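# Clamp the glass flask upright in the stand's clamp

## Task

Fix the round-bottom flask upright and held tight in the three-prong clamp on the stand, with its neck seated in the bend of the prongs. The stand must end up neither toppled, tilted nor overhanging the table edge. The flask is glass: a hard squeeze, a knock or a drop of more than a few centimetres can shatter it, which fails the task, though not every such event does. A reference image called manual shows the intended result.

## Robot and tools

Robot: two arms, left_arm and right_arm, each ending in a two-finger gripper. Cameras: cam_high (overview), cam_left_wrist and cam_right_wrist, each 672x504 pixels.

Frame: the scene frame has its origin at table-top height, halfway between the two arms' nominal bases. +x points out over the table, +z points up, and left_arm sits on the +y side (arm names do not match image left/right). Results give each gripper's end_effector_position in metres and end_effector_quat_wxyz in this frame; printed values can be a few centimetres off, more at long reach. A BASES line, if present, gives the true base locations. On the gripper itself, the fingers point along its +z and close along its y; end_effector_position is the point between the closed pads. Fingertips extend about 19 mm past it when shut, 6 mm when fully open. A block juts about 10 cm toward the gripper's +x.

The 18-number row: one flat list covering both arms, every number in [-1, 1]. Order: left dx, dy, dz, rx, ry, rz, left gripper position, force_limit, speed, then the same nine for the right arm. The six pose numbers are an offset, not a pose: a displacement of that gripper from its current Hand target, along scene axes, with rotation about the Hand target's position. Scale: 1.0 = 0.6 m for dx, dy, dz and 180 degrees for the rotation vector rx, ry, rz. All zeros re-asks for the existing Hand target (useful when a gripper settled short). To leave a gripper unchanged, repeat its last three gripper numbers, since 0 is itself a command.

execute_actions(actions, cameras): actions is a list of actions; each action is a table of up to 15 rows, one row per 1/30 s step, and a short table keeps its last row for the remaining steps. Every row in an action is measured from the Hand target at that action's start, so offsets do not accumulate within an action but do across actions. An empty list just reports state and images. cameras selects images: omitted/null/["all"] gives all, [] gives none.

move(target, speed, blend, blocking, cameras): drives grippers in straight lines toward target, one 18-number row or a list of up to 15 rows, each row an offset from the same starting Hand targets (not chained). speed is path top speed in m/s, 0.002 to 3.2, default 0.25 (turning up to twice that in rad/s); one value or one per target. blend (m) rounds corners between listed targets; 0 stops at each. Paths end together, last at least 0.5 s, are cut at 10 s, and ignore obstacles and the other arm. Gripper numbers for later targets are applied only after arriving there with everything at rest. The result adds a move: line, e.g. done, off_target, moving, held, fault, plus limits (paced = clipped pose, held = steps withheld, including by the inter-arm clearance check). Arms not named there finished within 3 mm and 2 degrees. Avoid paths passing close to an arm's own base; go around it.

wait(seconds 0 to 10): lets time pass holding commands. stop(): brakes a running move (needs braking room). zoom_image(camera, region [x0,y0,x1,y1], at most 504x504 pixels) enlarges part of the latest image. show_instructions() shows the reference image. finished_scene(scene) ends the scene irreversibly; the goal must hold without the robot.

Gripper: position +1 = fully open (85 mm), about -0.8 = pads touching, -1 = close until blocked. force_limit and speed set grip strength; speed -1/0/+1 is about 20/85/150 mm/s. A slow close at force_limit -1 gives roughly 30 N per pad on a 40 mm object; a fast close from well open can reach 200+ N, too much for glass. For the flask, close slowly with a low force_limit. Both start at +1. After sending -1, check object_status: 0 moving, 1 blocked while opening, 2 blocked while closing (holding), 3 reached target or fully closed. New force/speed values only take effect with a changed position (by at least 0.01); to grip softer, open first. position_measured is in counts: 3 open, ~78 = 60 mm, 130 = 40 mm, 180 = 20 mm, 230 pads touching.

Motion notes: commanded orientation is clipped to within 32 degrees of the current one per step; motion lags commands by about 0.15 s; joint speeds are capped, so large moves may not finish before a result returns. Hand target is the last clipped command; grippers often rest short of it.

Faults to avoid: contact torque at a joint's limit (300, 300, 136, 50.9, 50.9, 50.9 N m from base out) or about 150 N (plus or minus 25) of outside force halts that arm for 10 s; after such a stop, release what it grips before moving it. Arms are stiff, so aiming even slightly beyond a firm contact can trigger this; end a push by commanding back past the gripper. Motors heat when holding loads, stretched or pushing; MOTOR HOT appears at 70 °C and at 85 °C the arm brakes for 30 to 60 s or more. Never squeeze the other arm's fingers or collide arms. Don't drop or knock the flask, don't topple or shove the stand off the edge, don't release things while they move, and keep everything on the table. Loose objects may occasionally get a small push. The simulation keeps running while you think.

Each tool is called in YAML: its name, and indented under it one key for each argument.

Reference images:

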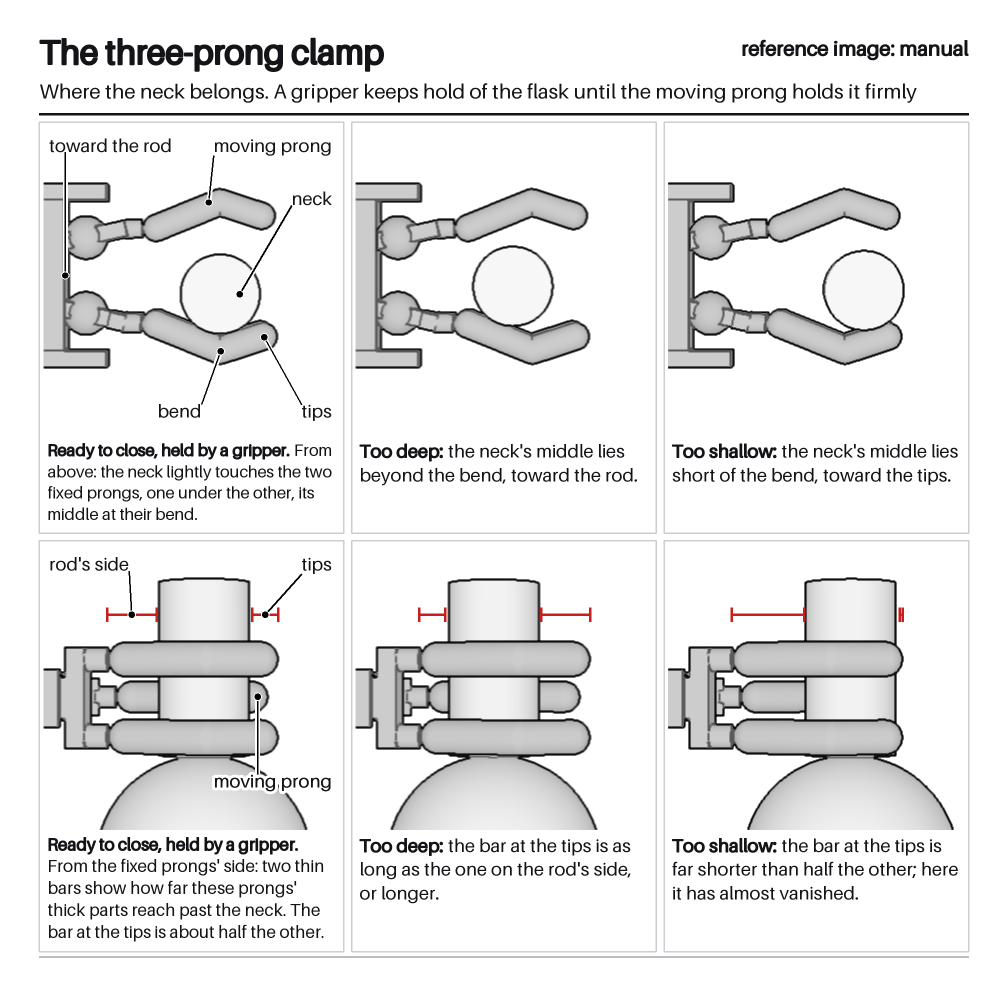

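## Session

execute_actions:
  actions: []

Scene clock: 0.00 s.
left_arm: end_effector_position=(+0.7310, +0.2182, +0.1796) position_measured=3 object_status=3 end_effector_quat_wxyz=(+0.599, +0.361, -0.707, +0.108) | right_arm: end_effector_position=(+0.5445, -0.7633, +0.1647) position_measured=3 object_status=3 end_effector_quat_wxyz=(+0.729, -0.364, -0.533, -0.228)
Joint positions: left_arm=[2.935 -0.869 1.428 -0.977 -2.449 -0.621] | right_arm=[2.51 -0.88 1.739 -0.686 -1.316 0.253]
Joint velocities: within noise
Joint torques (N m): no reading
Motor temperatures (°C): left_arm=[28 30 27 35 34 36] | right_arm=[28 26 29 35 32 31]
Hand target: left_arm +0.7310, +0.2182, +0.1796; +0.599, +0.361, -0.707, +0.108 | right_arm +0.5445, -0.7633, +0.1647; +0.729, -0.364, -0.533, -0.228
Tool commands: left_gripper/position=+1.0 left_gripper/force_limit=+1.0 left_gripper/speed=+1.0 right_gripper/position=+1.0 right_gripper/force_limit=+1.0 right_gripper/speed=+1.0

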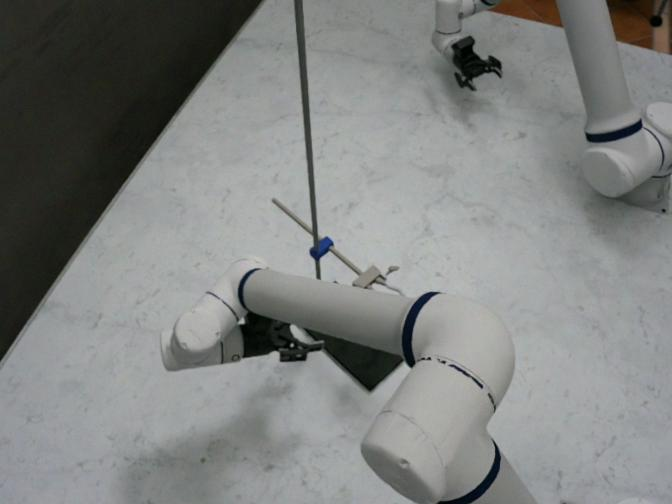

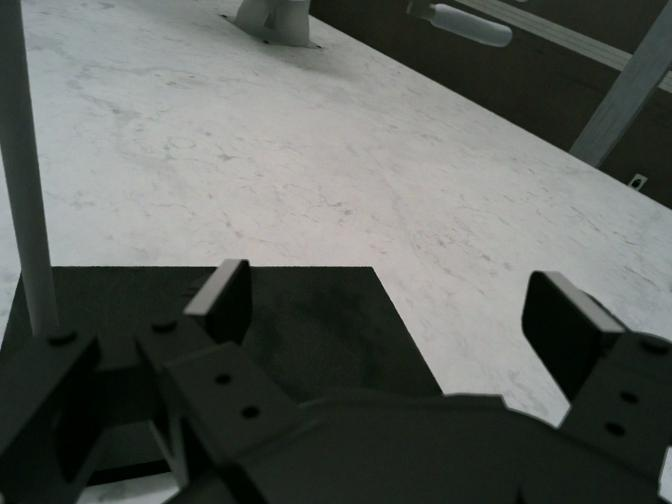

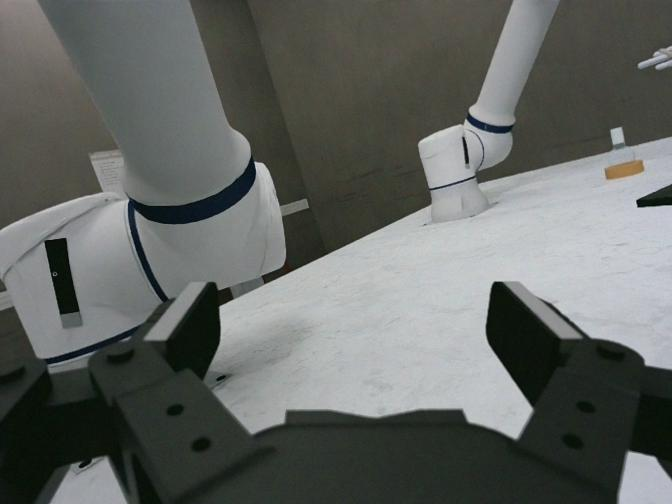

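zoom_image:
  camera: "cam_high"
  region: [220, 160, 520, 400]

zoom_image:
  camera: "cam_right_wrist"
  region: [540, 20, 672, 240]

Scaled by 1.680.

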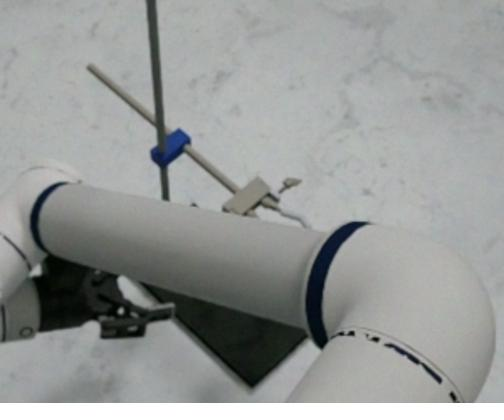

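Scaled by 2.291.

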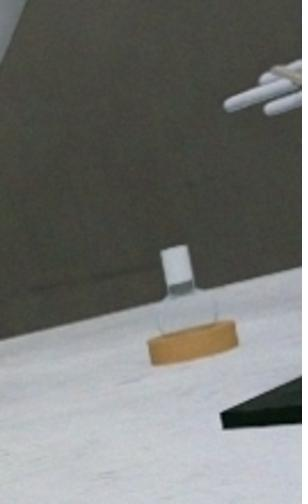

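move:
  target: [-0.15, 0.5, 0.3, 0, 0, 0, 1, 1, 1, 0, 0, 0, 0, 0, 0, 1, 1, 1]
  speed: 0.3

Scene clock: 11.57 s.
left_arm: end_effector_position=(+0.6411, +0.5179, +0.3594) position_measured=3 object_status=3 end_effector_quat_wxyz=(+0.599, +0.361, -0.707, +0.108) | right_arm: end_effector_position=(+0.5445, -0.7633, +0.1647) position_measured=3 object_status=3 end_effector_quat_wxyz=(+0.729, -0.364, -0.533, -0.228)
Joint positions: left_arm=[3.258 -1.082 1.425 -0.657 -2.146 -0.468] | right_arm=[2.51 -0.88 1.739 -0.686 -1.316 0.253]
Joint torques (N m): left_arm=[14.52 -96.95 -65.35 3.32 2.92 2.18] | right_arm=[-0.76 -78.85 -21.78 3.23 -0.65 1.23]
Hand target: left_arm +0.6410, +0.5182, +0.3596; +0.599, +0.361, -0.707, +0.108 | right_arm +0.5445, -0.7633, +0.1647; +0.729, -0.364, -0.533, -0.228
Off the commanded pose: left_arm 0.000 m, 0 deg | right_arm 0.000 m, 0 deg.
move: done

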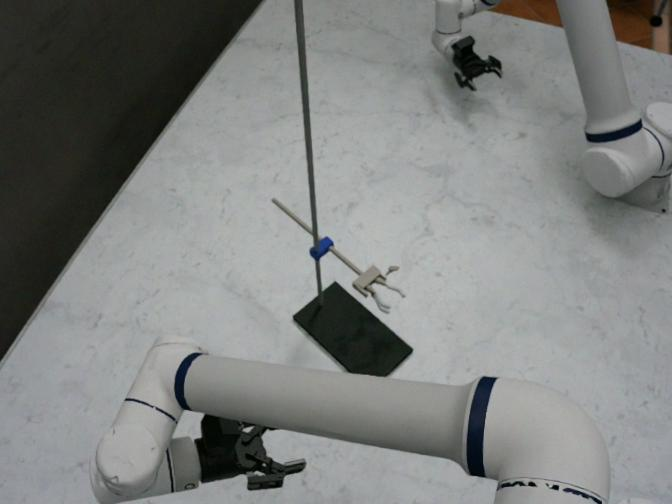

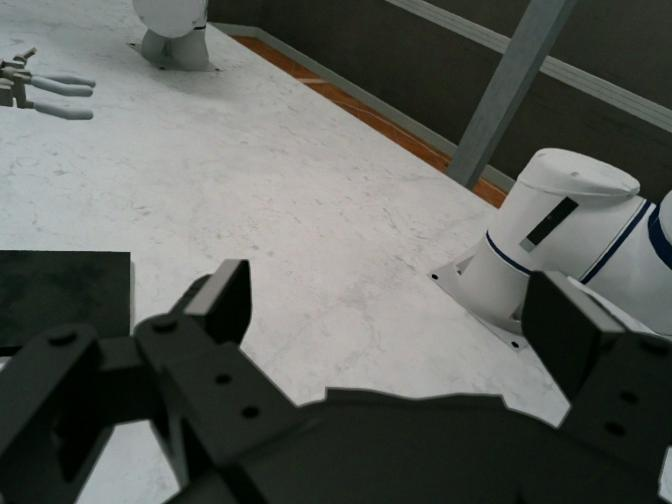

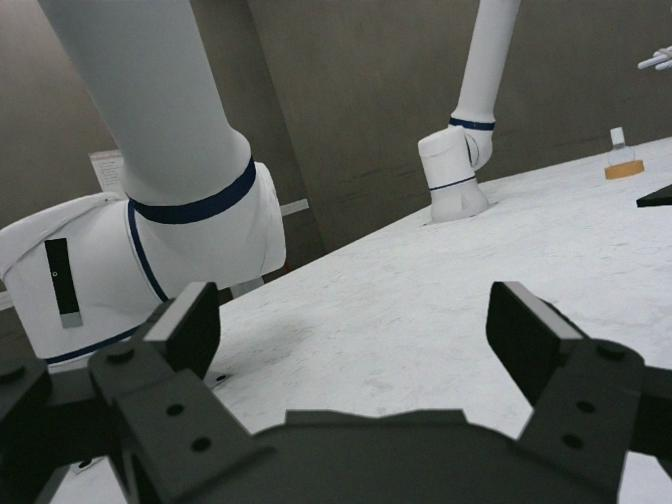

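move:
  target: [-0.1, 0.55, 0.1, 0, 0, 0, 1, 1, 1, 0, 0, 0, 0, 0, 0, 1, 1, 1]
  speed: 0.3

Scene clock: 15.30 s.
left_arm: end_effector_position=(+0.5810, +0.8480, +0.4195) position_measured=3 object_status=3 end_effector_quat_wxyz=(+0.599, +0.361, -0.707, +0.108) | right_arm: end_effector_position=(+0.5445, -0.7633, +0.1647) position_measured=3 object_status=3 end_effector_quat_wxyz=(+0.729, -0.364, -0.533, -0.228)
Joint positions: left_arm=[3.629 -0.956 1.115 -0.427 -1.79 -0.353] | right_arm=[2.51 -0.88 1.739 -0.686 -1.316 0.253]
Joint torques (N m): left_arm=[11.77 -81.27 -66.24 3.07 2.36 2.32] | right_arm=[1.22 -80.41 -21.29 2.84 -0.77 1.7]
Hand target: left_arm +0.5810, +0.8482, +0.4196; +0.599, +0.361, -0.707, +0.108 | right_arm +0.5445, -0.7633, +0.1647; +0.729, -0.364, -0.533, -0.228
Off the commanded pose: left_arm 0.000 m, 0 deg | right_arm 0.000 m, 0 deg.
move: done

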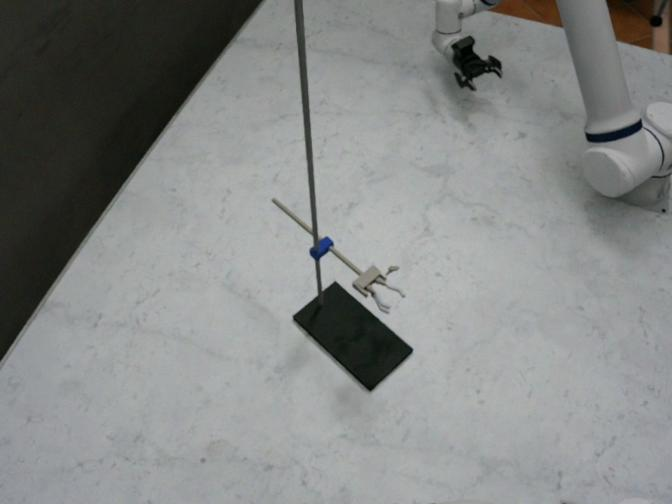

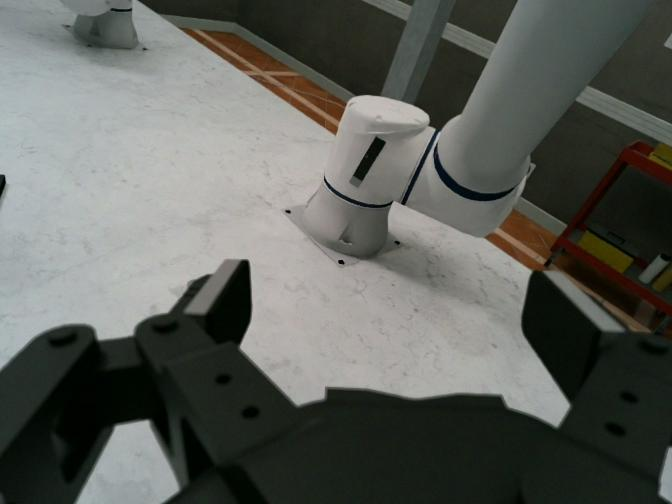

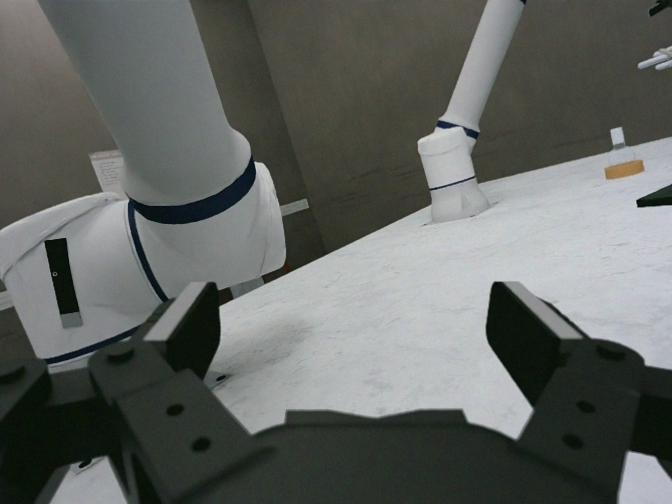

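move:
  target: [0.0, -0.05, 0.15, 0.16, -0.179, -0.07, 1, 1, 1, 0, 0, 0, 0, 0, 0, 1, 1, 1]
  speed: 0.4

Scene clock: 20.90 s.
left_arm: end_effector_position=(+0.5810, +0.8182, +0.5095) position_measured=3 object_status=3 end_effector_quat_wxyz=(-0.283, -0.374, +0.882, +0.038) | right_arm: end_effector_position=(+0.5445, -0.7633, +0.1647) position_measured=3 object_status=3 end_effector_quat_wxyz=(+0.729, -0.364, -0.533, -0.228)
Joint positions: left_arm=[3.494 -1.341 1.315 -0.965 -1.56 -0.518] | right_arm=[2.51 -0.88 1.739 -0.686 -1.316 0.253]
Joint torques (N m): left_arm=[-10.86 -81.98 -52.43 -4.59 2.89 -2.72] | right_arm=[3.39 -81.74 -22.08 1.91 -1.55 2.22]
Hand target: left_arm +0.5810, +0.8182, +0.5096; -0.283, -0.374, +0.882, +0.038 | right_arm +0.5445, -0.7633, +0.1647; +0.729, -0.364, -0.533, -0.228
Off the commanded pose: left_arm 0.000 m, 0 deg | right_arm 0.000 m, 0 deg.
move: done

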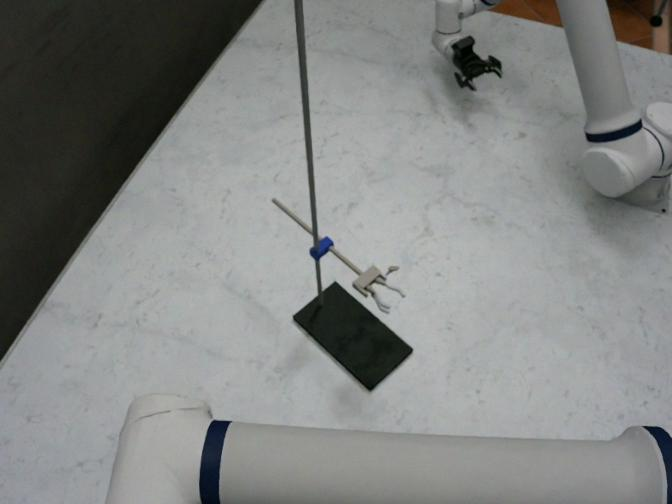

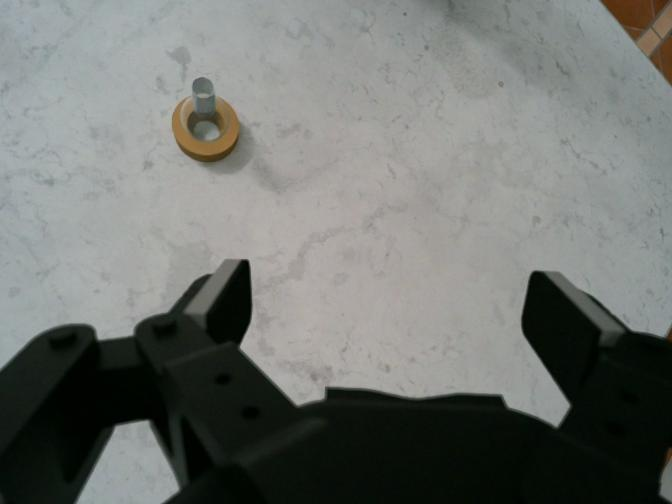

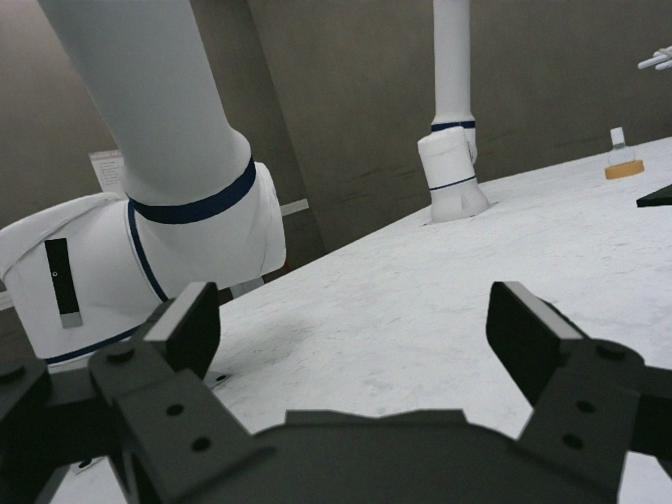

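zoom_image:
  camera: "cam_left_wrist"
  region: [140, 50, 280, 190]

zoom_image:
  camera: "cam_high"
  region: [260, 180, 440, 400]

zoom_image:
  camera: "cam_right_wrist"
  region: [580, 30, 672, 220]

Scaled by 3.600.

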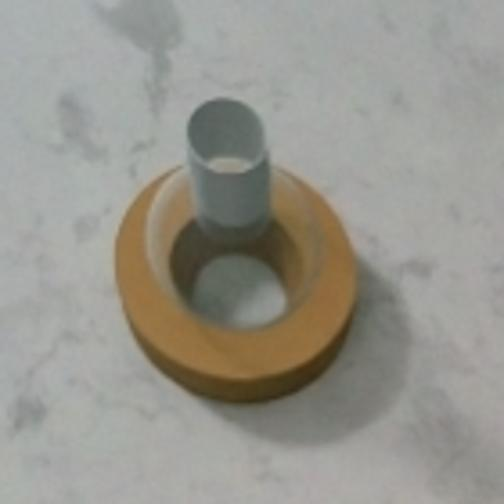

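Scaled by 2.291.

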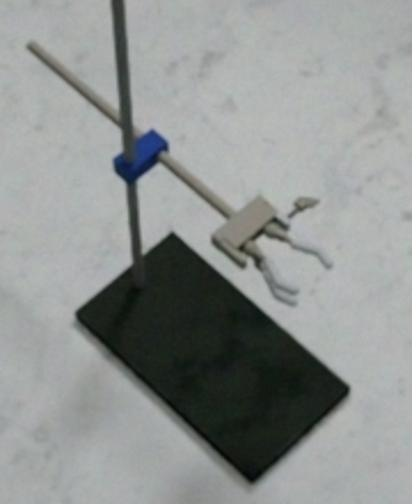

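Scaled by 2.653.

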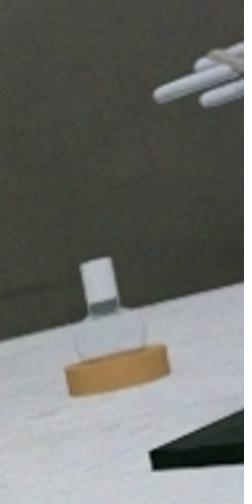

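move:
  target: [-0.2, -0.4, 0.0, 0, 0, 0, 1, 1, 1, -0.122, 0.933, 0.142, -0.0495, -0.1036, -0.3868, 1, 1, 1]
  speed: 0.35

Scene clock: 48.00 s.
left_arm: end_effector_position=(+0.4610, +0.5782, +0.5096) position_measured=3 object_status=3 end_effector_quat_wxyz=(-0.283, -0.374, +0.882, +0.038) | right_arm: end_effector_position=(+0.4713, -0.2036, +0.2499) position_measured=3 object_status=3 end_effector_quat_wxyz=(-0.351, +0.614, +0.350, +0.614) end_effector_velocity=(+0.000, +0.000, +0.000) end_effector_angular_velocity=(+0.000, -0.001, -0.003)
Joint positions: left_arm=[3.177 -1.685 1.684 -1.011 -1.731 -0.785] | right_arm=[3.313 -1.593 2.473 -0.881 0.693 0.002]
Joint velocities: left_arm=[within noise] | right_arm=[0.002 0 0 -0.001 0.005 0]
Joint torques (N m): left_arm=[-11.44 -50.45 -53.75 -4.01 -2.52 -3.36] | right_arm=[10.48 -19.63 -34.15 -4.18 2.78 2.78]
Hand target: left_arm +0.4610, +0.5782, +0.5096; -0.283, -0.374, +0.882, +0.038 | right_arm +0.4713, -0.2035, +0.2499; -0.351, +0.614, +0.350, +0.614
Off the commanded pose: left_arm 0.000 m, 0 deg | right_arm 0.000 m, 0 deg.
move: done

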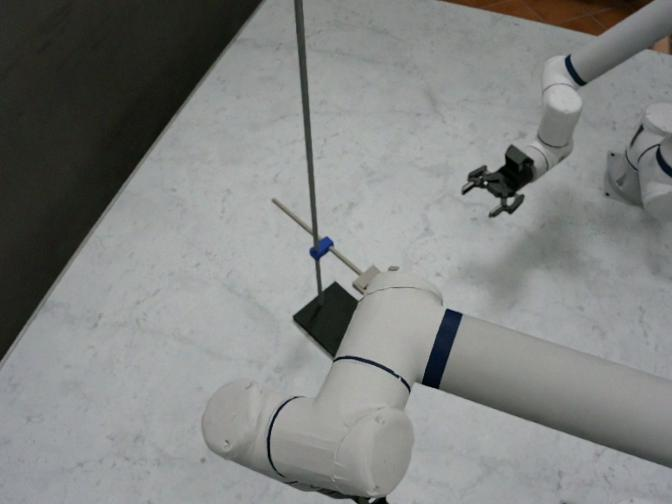

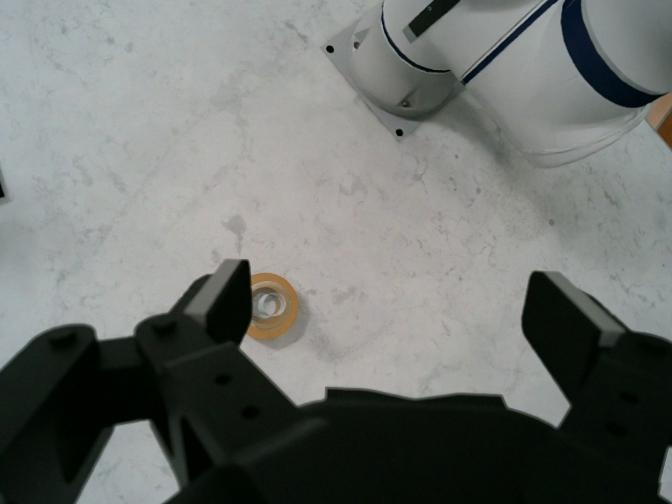

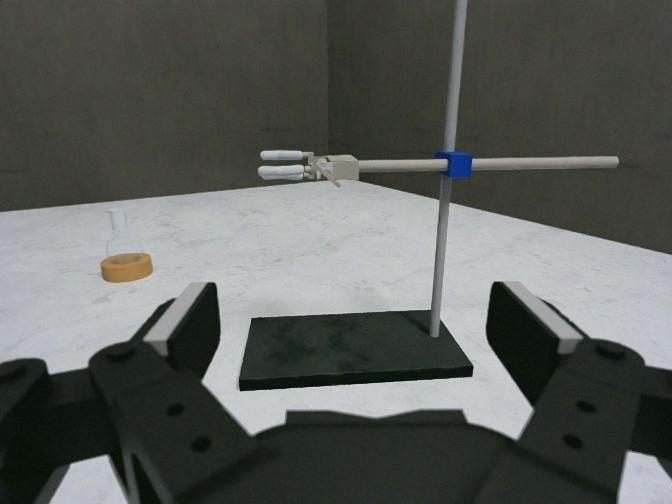

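zoom_image:
  camera: "cam_right_wrist"
  region: [240, 120, 400, 220]

zoom_image:
  camera: "cam_right_wrist"
  region: [60, 180, 200, 300]

Scaled by 3.150.

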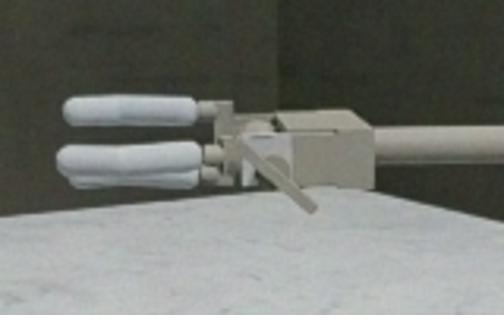

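Scaled by 3.600.

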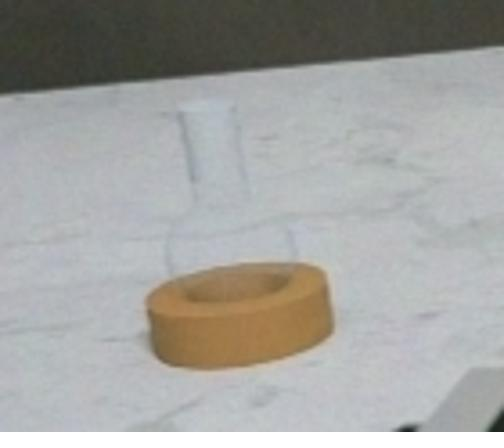

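move:
  target: [-0.035, 0.112, -0.2, -0.0781, -0.1828, -0.4148, 1, 1, 1, 0.143, 0.267, -0.083, 0, 0, 0, 1, 1, 1]
  speed: 0.3

Scene clock: 61.67 s.
left_arm: end_effector_position=(+0.4400, +0.6454, +0.3896) position_measured=3 object_status=3 end_effector_quat_wxyz=(+0.000, +0.267, +0.964, +0.000) | right_arm: end_effector_position=(+0.5571, -0.0434, +0.2001) position_measured=3 object_status=3 end_effector_quat_wxyz=(-0.351, +0.614, +0.350, +0.614)
Joint positions: left_arm=[3.228 -1.97 2.133 -1.733 -1.571 0.562] | right_arm=[3.602 -1.251 2.184 -0.934 0.983 0.002]
Joint torques (N m): left_arm=[13.69 -26.16 -54 -5.27 -2.72 2.85] | right_arm=[8.99 -44.18 -32.66 0.46 2.05 -1.65]
Hand target: left_arm +0.4400, +0.6454, +0.3896; +0.000, +0.267, +0.964, +0.000 | right_arm +0.5571, -0.0433, +0.2001; -0.351, +0.614, +0.350, +0.614
Off the commanded pose: left_arm 0.000 m, 0 deg | right_arm 0.000 m, 0 deg.
move: done

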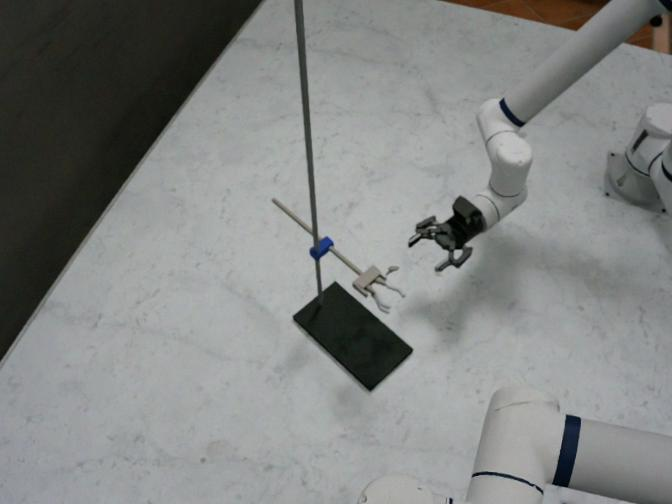

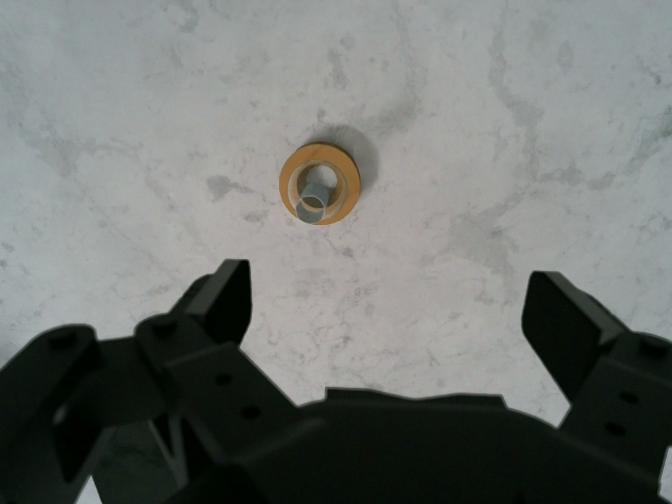

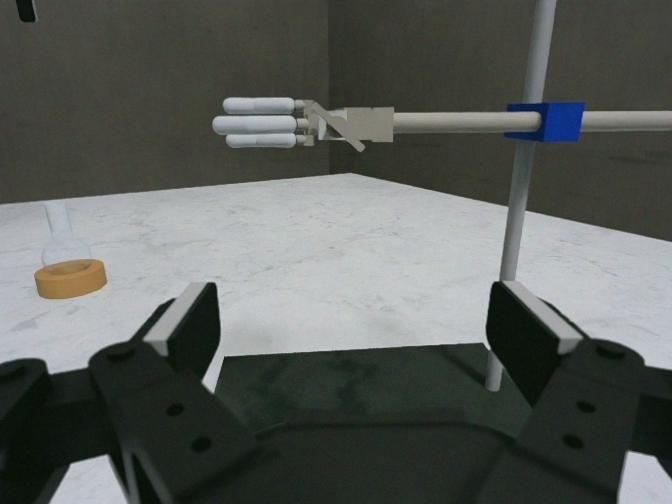

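zoom_image:
  camera: "cam_right_wrist"
  region: [200, 70, 420, 180]

zoom_image:
  camera: "cam_left_wrist"
  region: [260, 120, 380, 240]

zoom_image:
  camera: "cam_high"
  region: [300, 220, 440, 340]

Scaled by 2.291.

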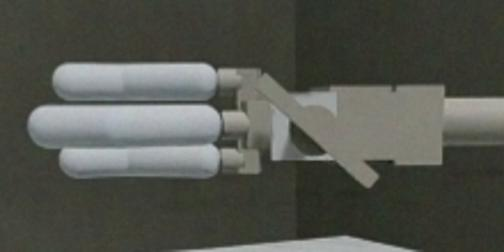

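Scaled by 4.200.

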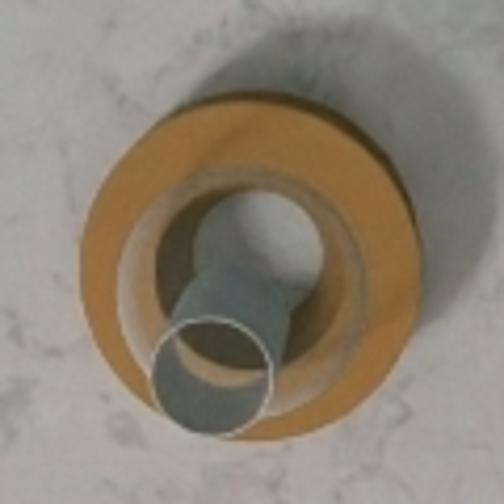

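Scaled by 3.600.

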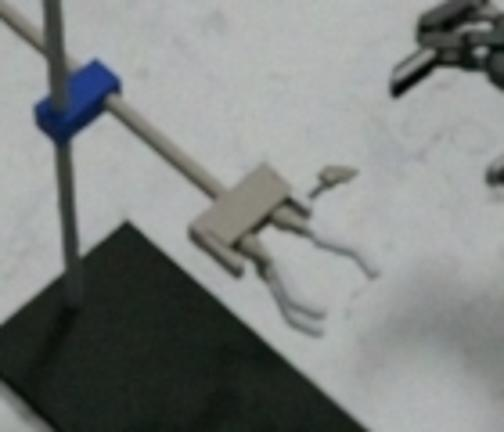

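move:
  target: [-0.005, -0.144, -0.15, 0, 0, 0, 1, 1, 1, 0.0, 0.0, 0.0907, -0.1374, -0.2317, 0, 1, 1, 1]
  speed: 0.3

Scene clock: 98.90 s.
left_arm: end_effector_position=(+0.4370, +0.5590, +0.2996) position_measured=3 object_status=3 end_effector_quat_wxyz=(+0.000, +0.267, +0.964, +0.000) | right_arm: end_effector_position=(+0.5572, -0.0434, +0.2545) position_measured=3 object_status=3 end_effector_quat_wxyz=(-0.068, +0.417, +0.571, +0.704)
Joint positions: left_arm=[3.025 -1.991 2.307 -1.887 -1.571 0.36] | right_arm=[3.602 -1.334 2.155 -0.821 0.982 -0.844]
Joint torques (N m): left_arm=[-13.19 4.16 -53.04 -5.98 2.28 -2.45] | right_arm=[3.76 -60.29 -36.7 0.74 1.93 -1.46]
Hand target: left_arm +0.4370, +0.5590, +0.2996; +0.000, +0.267, +0.964, +0.000 | right_arm +0.5571, -0.0433, +0.2545; -0.068, +0.417, +0.571, +0.704
Off the commanded pose: left_arm 0.000 m, 0 deg | right_arm 0.000 m, 0 deg.
move: done

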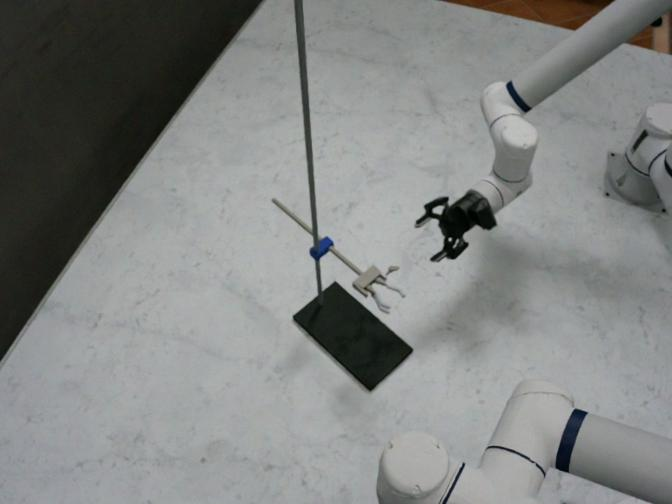

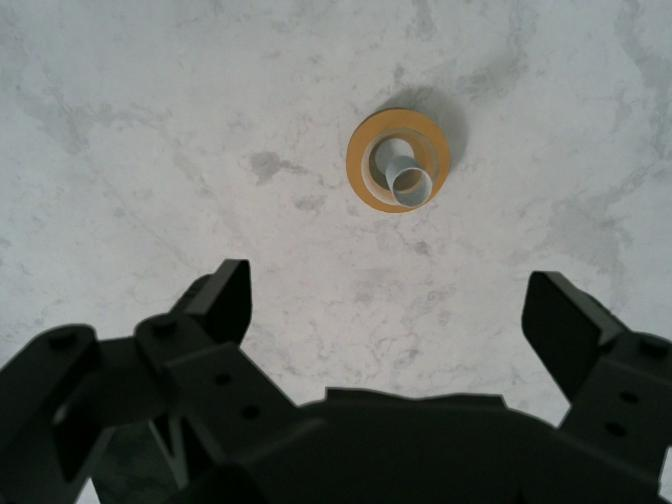

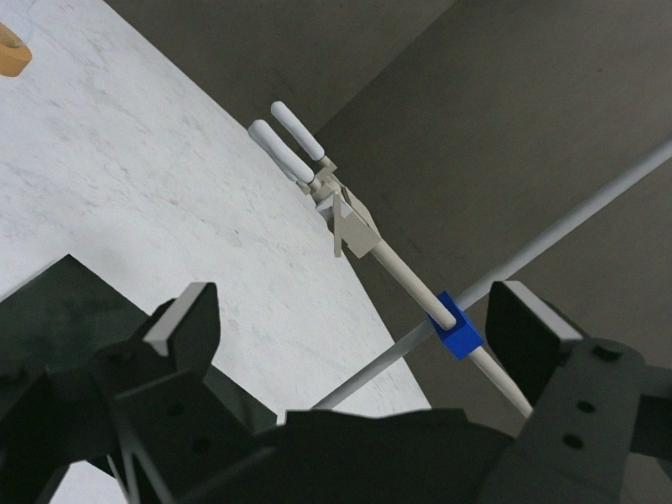

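zoom_image:
  camera: "cam_right_wrist"
  region: [230, 80, 420, 270]

zoom_image:
  camera: "cam_left_wrist"
  region: [330, 90, 470, 230]

Scaled by 2.653.

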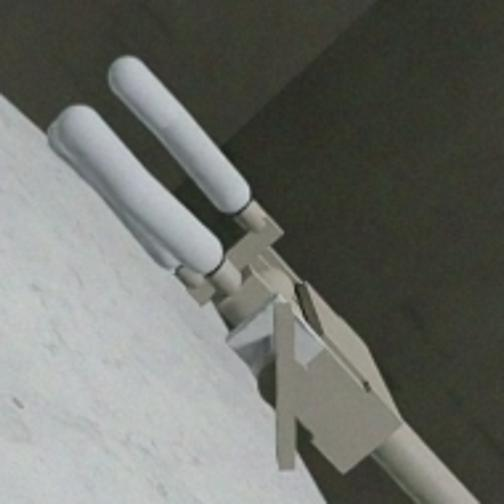

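Scaled by 3.600.

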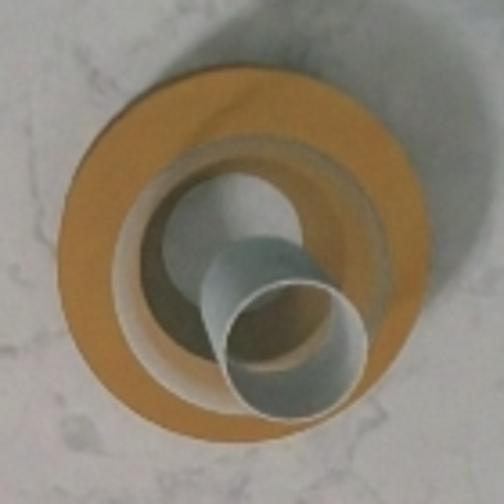

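move:
  target: [0.019, 0.0315, -0.166, 0, 0, 0, 1, 1, 1, 0.0137, 0.0497, 0.008, 0, 0, 0.033, 1, 1, 1]
  speed: 0.2

Scene clock: 108.40 s.
left_arm: end_effector_position=(+0.4483, +0.5779, +0.2001) position_measured=3 object_status=3 end_effector_quat_wxyz=(+0.000, +0.267, +0.964, +0.000) | right_arm: end_effector_position=(+0.5654, -0.0135, +0.2593) position_measured=3 object_status=3 end_effector_quat_wxyz=(-0.104, +0.387, +0.592, +0.699)
Joint positions: left_arm=[3.074 -1.857 2.421 -2.135 -1.571 0.408] | right_arm=[3.603 -1.291 2.083 -0.792 0.879 -0.845]
Joint torques (N m): left_arm=[14.37 -4.49 -45.88 -5.86 -2.13 2.77] | right_arm=[8.8 -44.79 -38.44 1.2 -2.46 -1.55]
Hand target: left_arm +0.4484, +0.5779, +0.2000; +0.000, +0.267, +0.964, +0.000 | right_arm +0.5654, -0.0135, +0.2593; -0.104, +0.387, +0.592, +0.699
Off the commanded pose: left_arm 0.000 m, 0 deg | right_arm 0.000 m, 0 deg.
move: done

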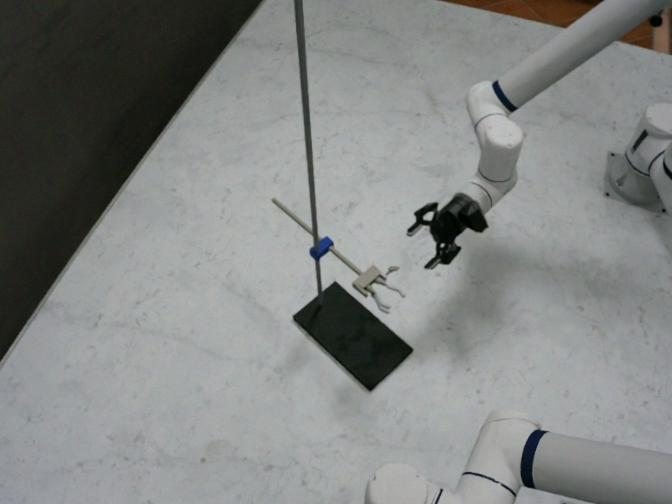

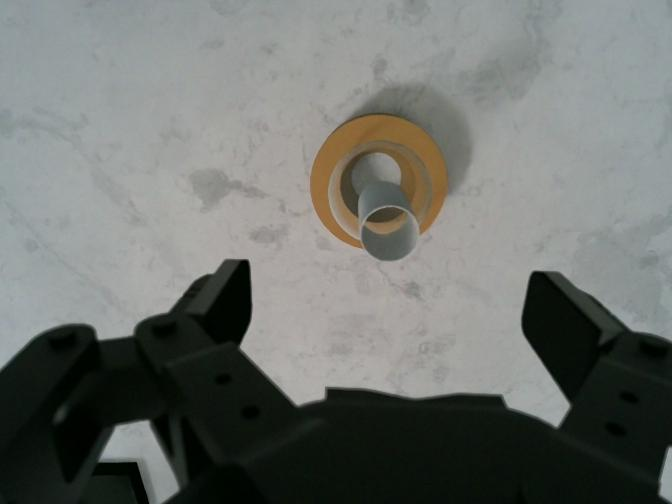

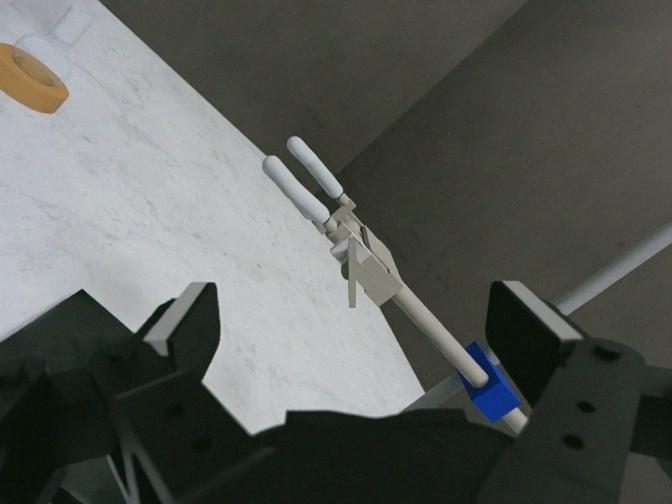

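zoom_image:
  camera: "cam_right_wrist"
  region: [250, 120, 440, 310]

zoom_image:
  camera: "cam_left_wrist"
  region: [290, 90, 470, 270]

Scaled by 2.653.

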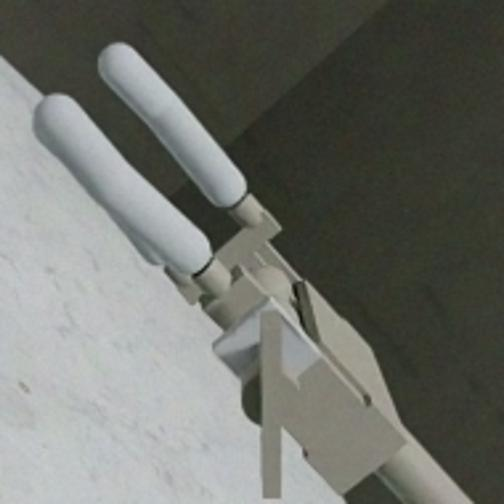

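Scaled by 2.800.

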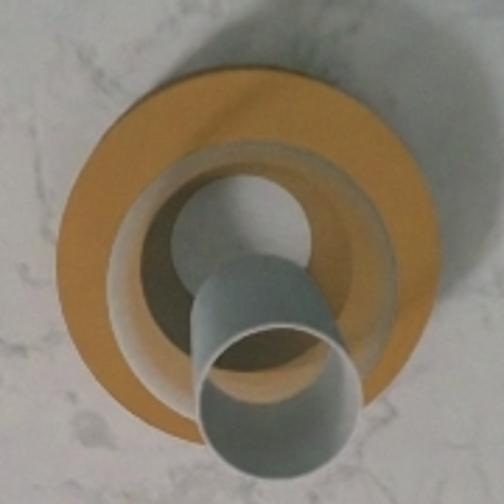

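move:
  target: [0.0113, 0.0062, -0.0833, 0, 0, 0, 1, 1, 1, 0.0533, 0.067, -0.0112, 0, 0, 0, 1, 1, 1]
  speed: 0.15

Scene clock: 122.83 s.
left_arm: end_effector_position=(+0.4551, +0.5816, +0.1501) position_measured=3 object_status=3 end_effector_quat_wxyz=(+0.000, +0.267, +0.964, +0.000) | right_arm: end_effector_position=(+0.5973, +0.0266, +0.2526) position_measured=3 object_status=3 end_effector_quat_wxyz=(-0.104, +0.387, +0.592, +0.699)
Joint positions: left_arm=[3.084 -1.766 2.468 -2.273 -1.571 0.419] | right_arm=[3.639 -1.214 1.986 -0.772 0.915 -0.845]
Joint torques (N m): left_arm=[11.76 -14.05 -42.67 -6 -2.09 2.35] | right_arm=[8.6 -52.3 -37.83 0.94 2.08 0.11]
Hand target: left_arm +0.4552, +0.5816, +0.1500; +0.000, +0.267, +0.964, +0.000 | right_arm +0.5973, +0.0267, +0.2526; -0.104, +0.387, +0.592, +0.699
Off the commanded pose: left_arm 0.000 m, 0 deg | right_arm 0.000 m, 0 deg.
move: done

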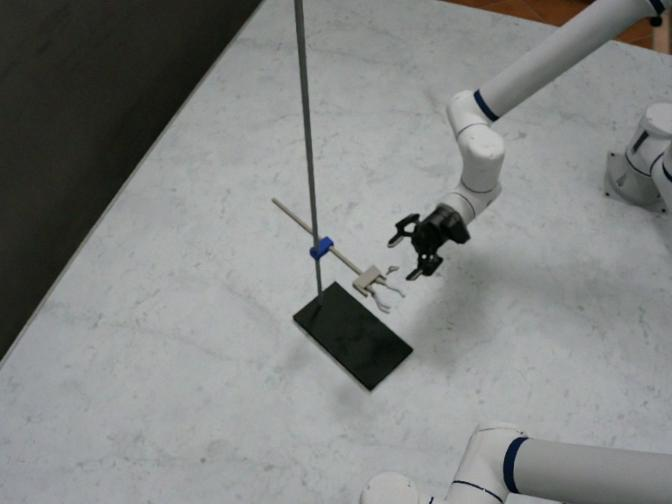

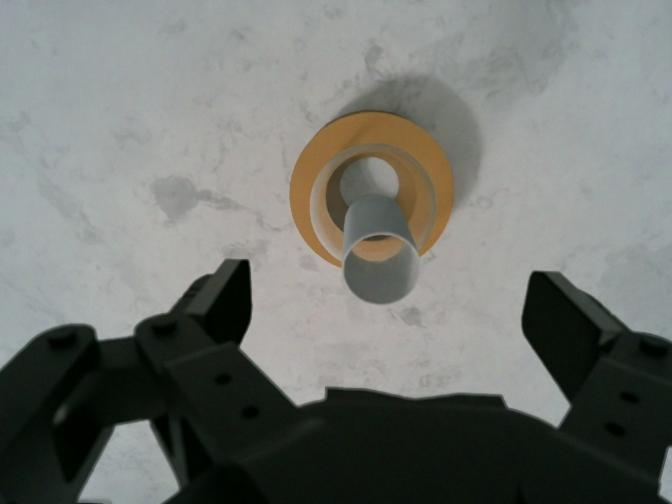

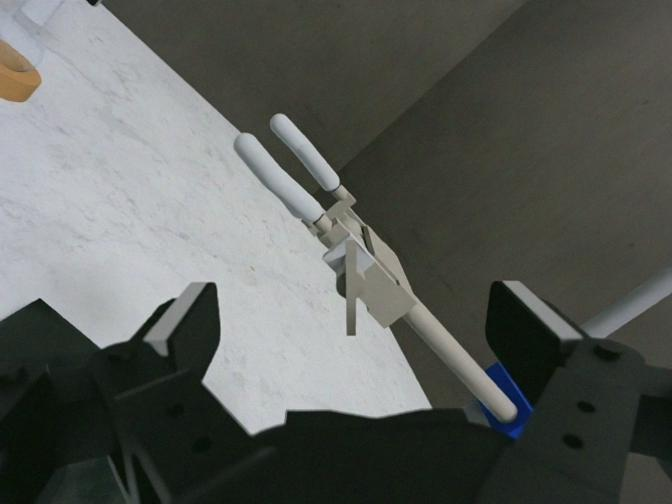

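zoom_image:
  camera: "cam_right_wrist"
  region: [220, 100, 460, 340]

zoom_image:
  camera: "cam_high"
  region: [340, 190, 480, 330]

Scaled by 2.100.

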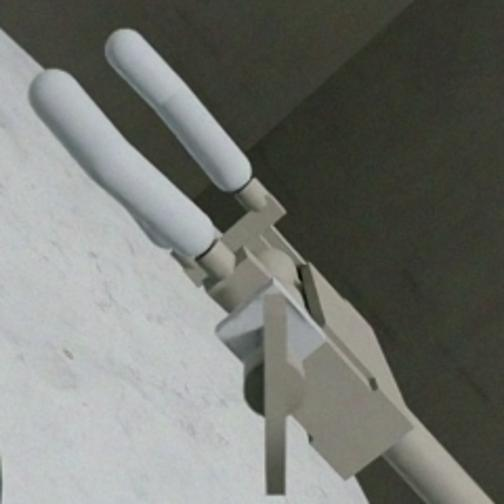

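Scaled by 3.600.

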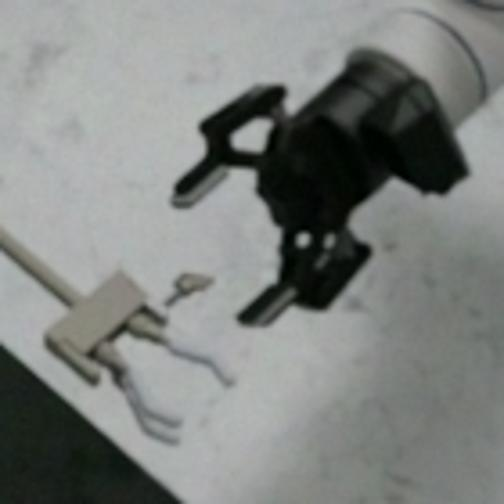

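move:
  target: [0.0, 0.0, -0.0533, 0, 0, 0, 1, 1, 1, 0.0125, 0.0272, 0, 0, 0, 0, 1, 1, 1]
  speed: 0.08

Scene clock: 129.70 s.
left_arm: end_effector_position=(+0.4552, +0.5816, +0.1182) position_measured=3 object_status=3 end_effector_quat_wxyz=(+0.000, +0.267, +0.964, +0.000) | right_arm: end_effector_position=(+0.6048, +0.0429, +0.2526) position_measured=3 object_status=3 end_effector_quat_wxyz=(-0.104, +0.387, +0.592, +0.699)
Joint positions: left_arm=[3.084 -1.708 2.5 -2.363 -1.571 0.419] | right_arm=[3.656 -1.192 1.952 -0.76 0.932 -0.845]
Joint torques (N m): left_arm=[0.61 -10.45 -37.97 -5.97 -0.3 0.5] | right_arm=[8.49 -52.26 -38.79 0.73 1.96 1.37]
Hand target: left_arm +0.4552, +0.5816, +0.1180; +0.000, +0.267, +0.964, +0.000 | right_arm +0.6048, +0.0430, +0.2526; -0.104, +0.387, +0.592, +0.699
Off the commanded pose: left_arm 0.000 m, 0 deg | right_arm 0.000 m, 0 deg.
move: done

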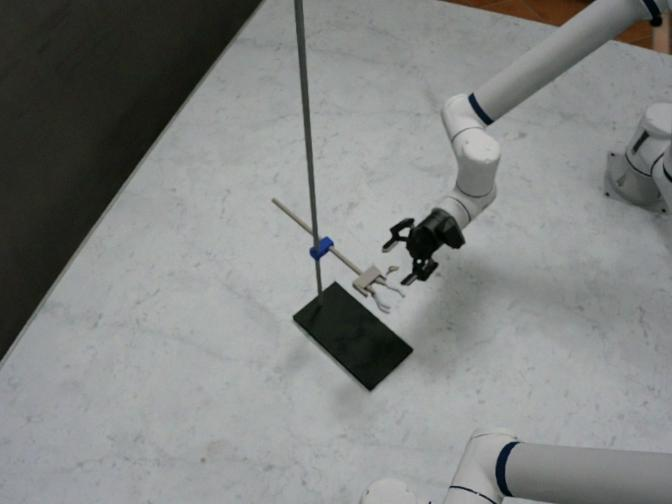

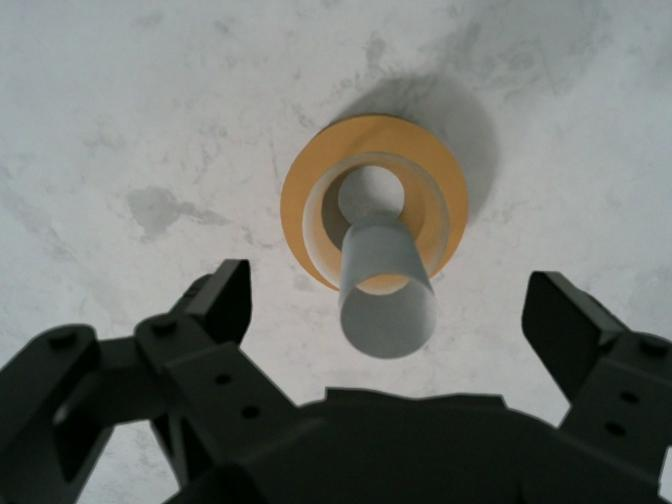

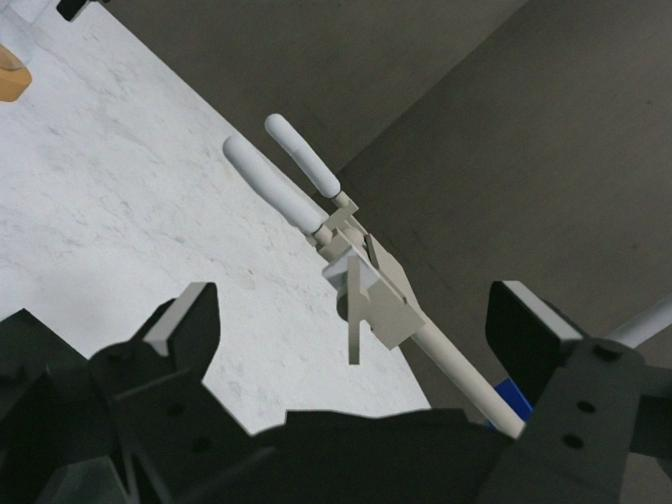

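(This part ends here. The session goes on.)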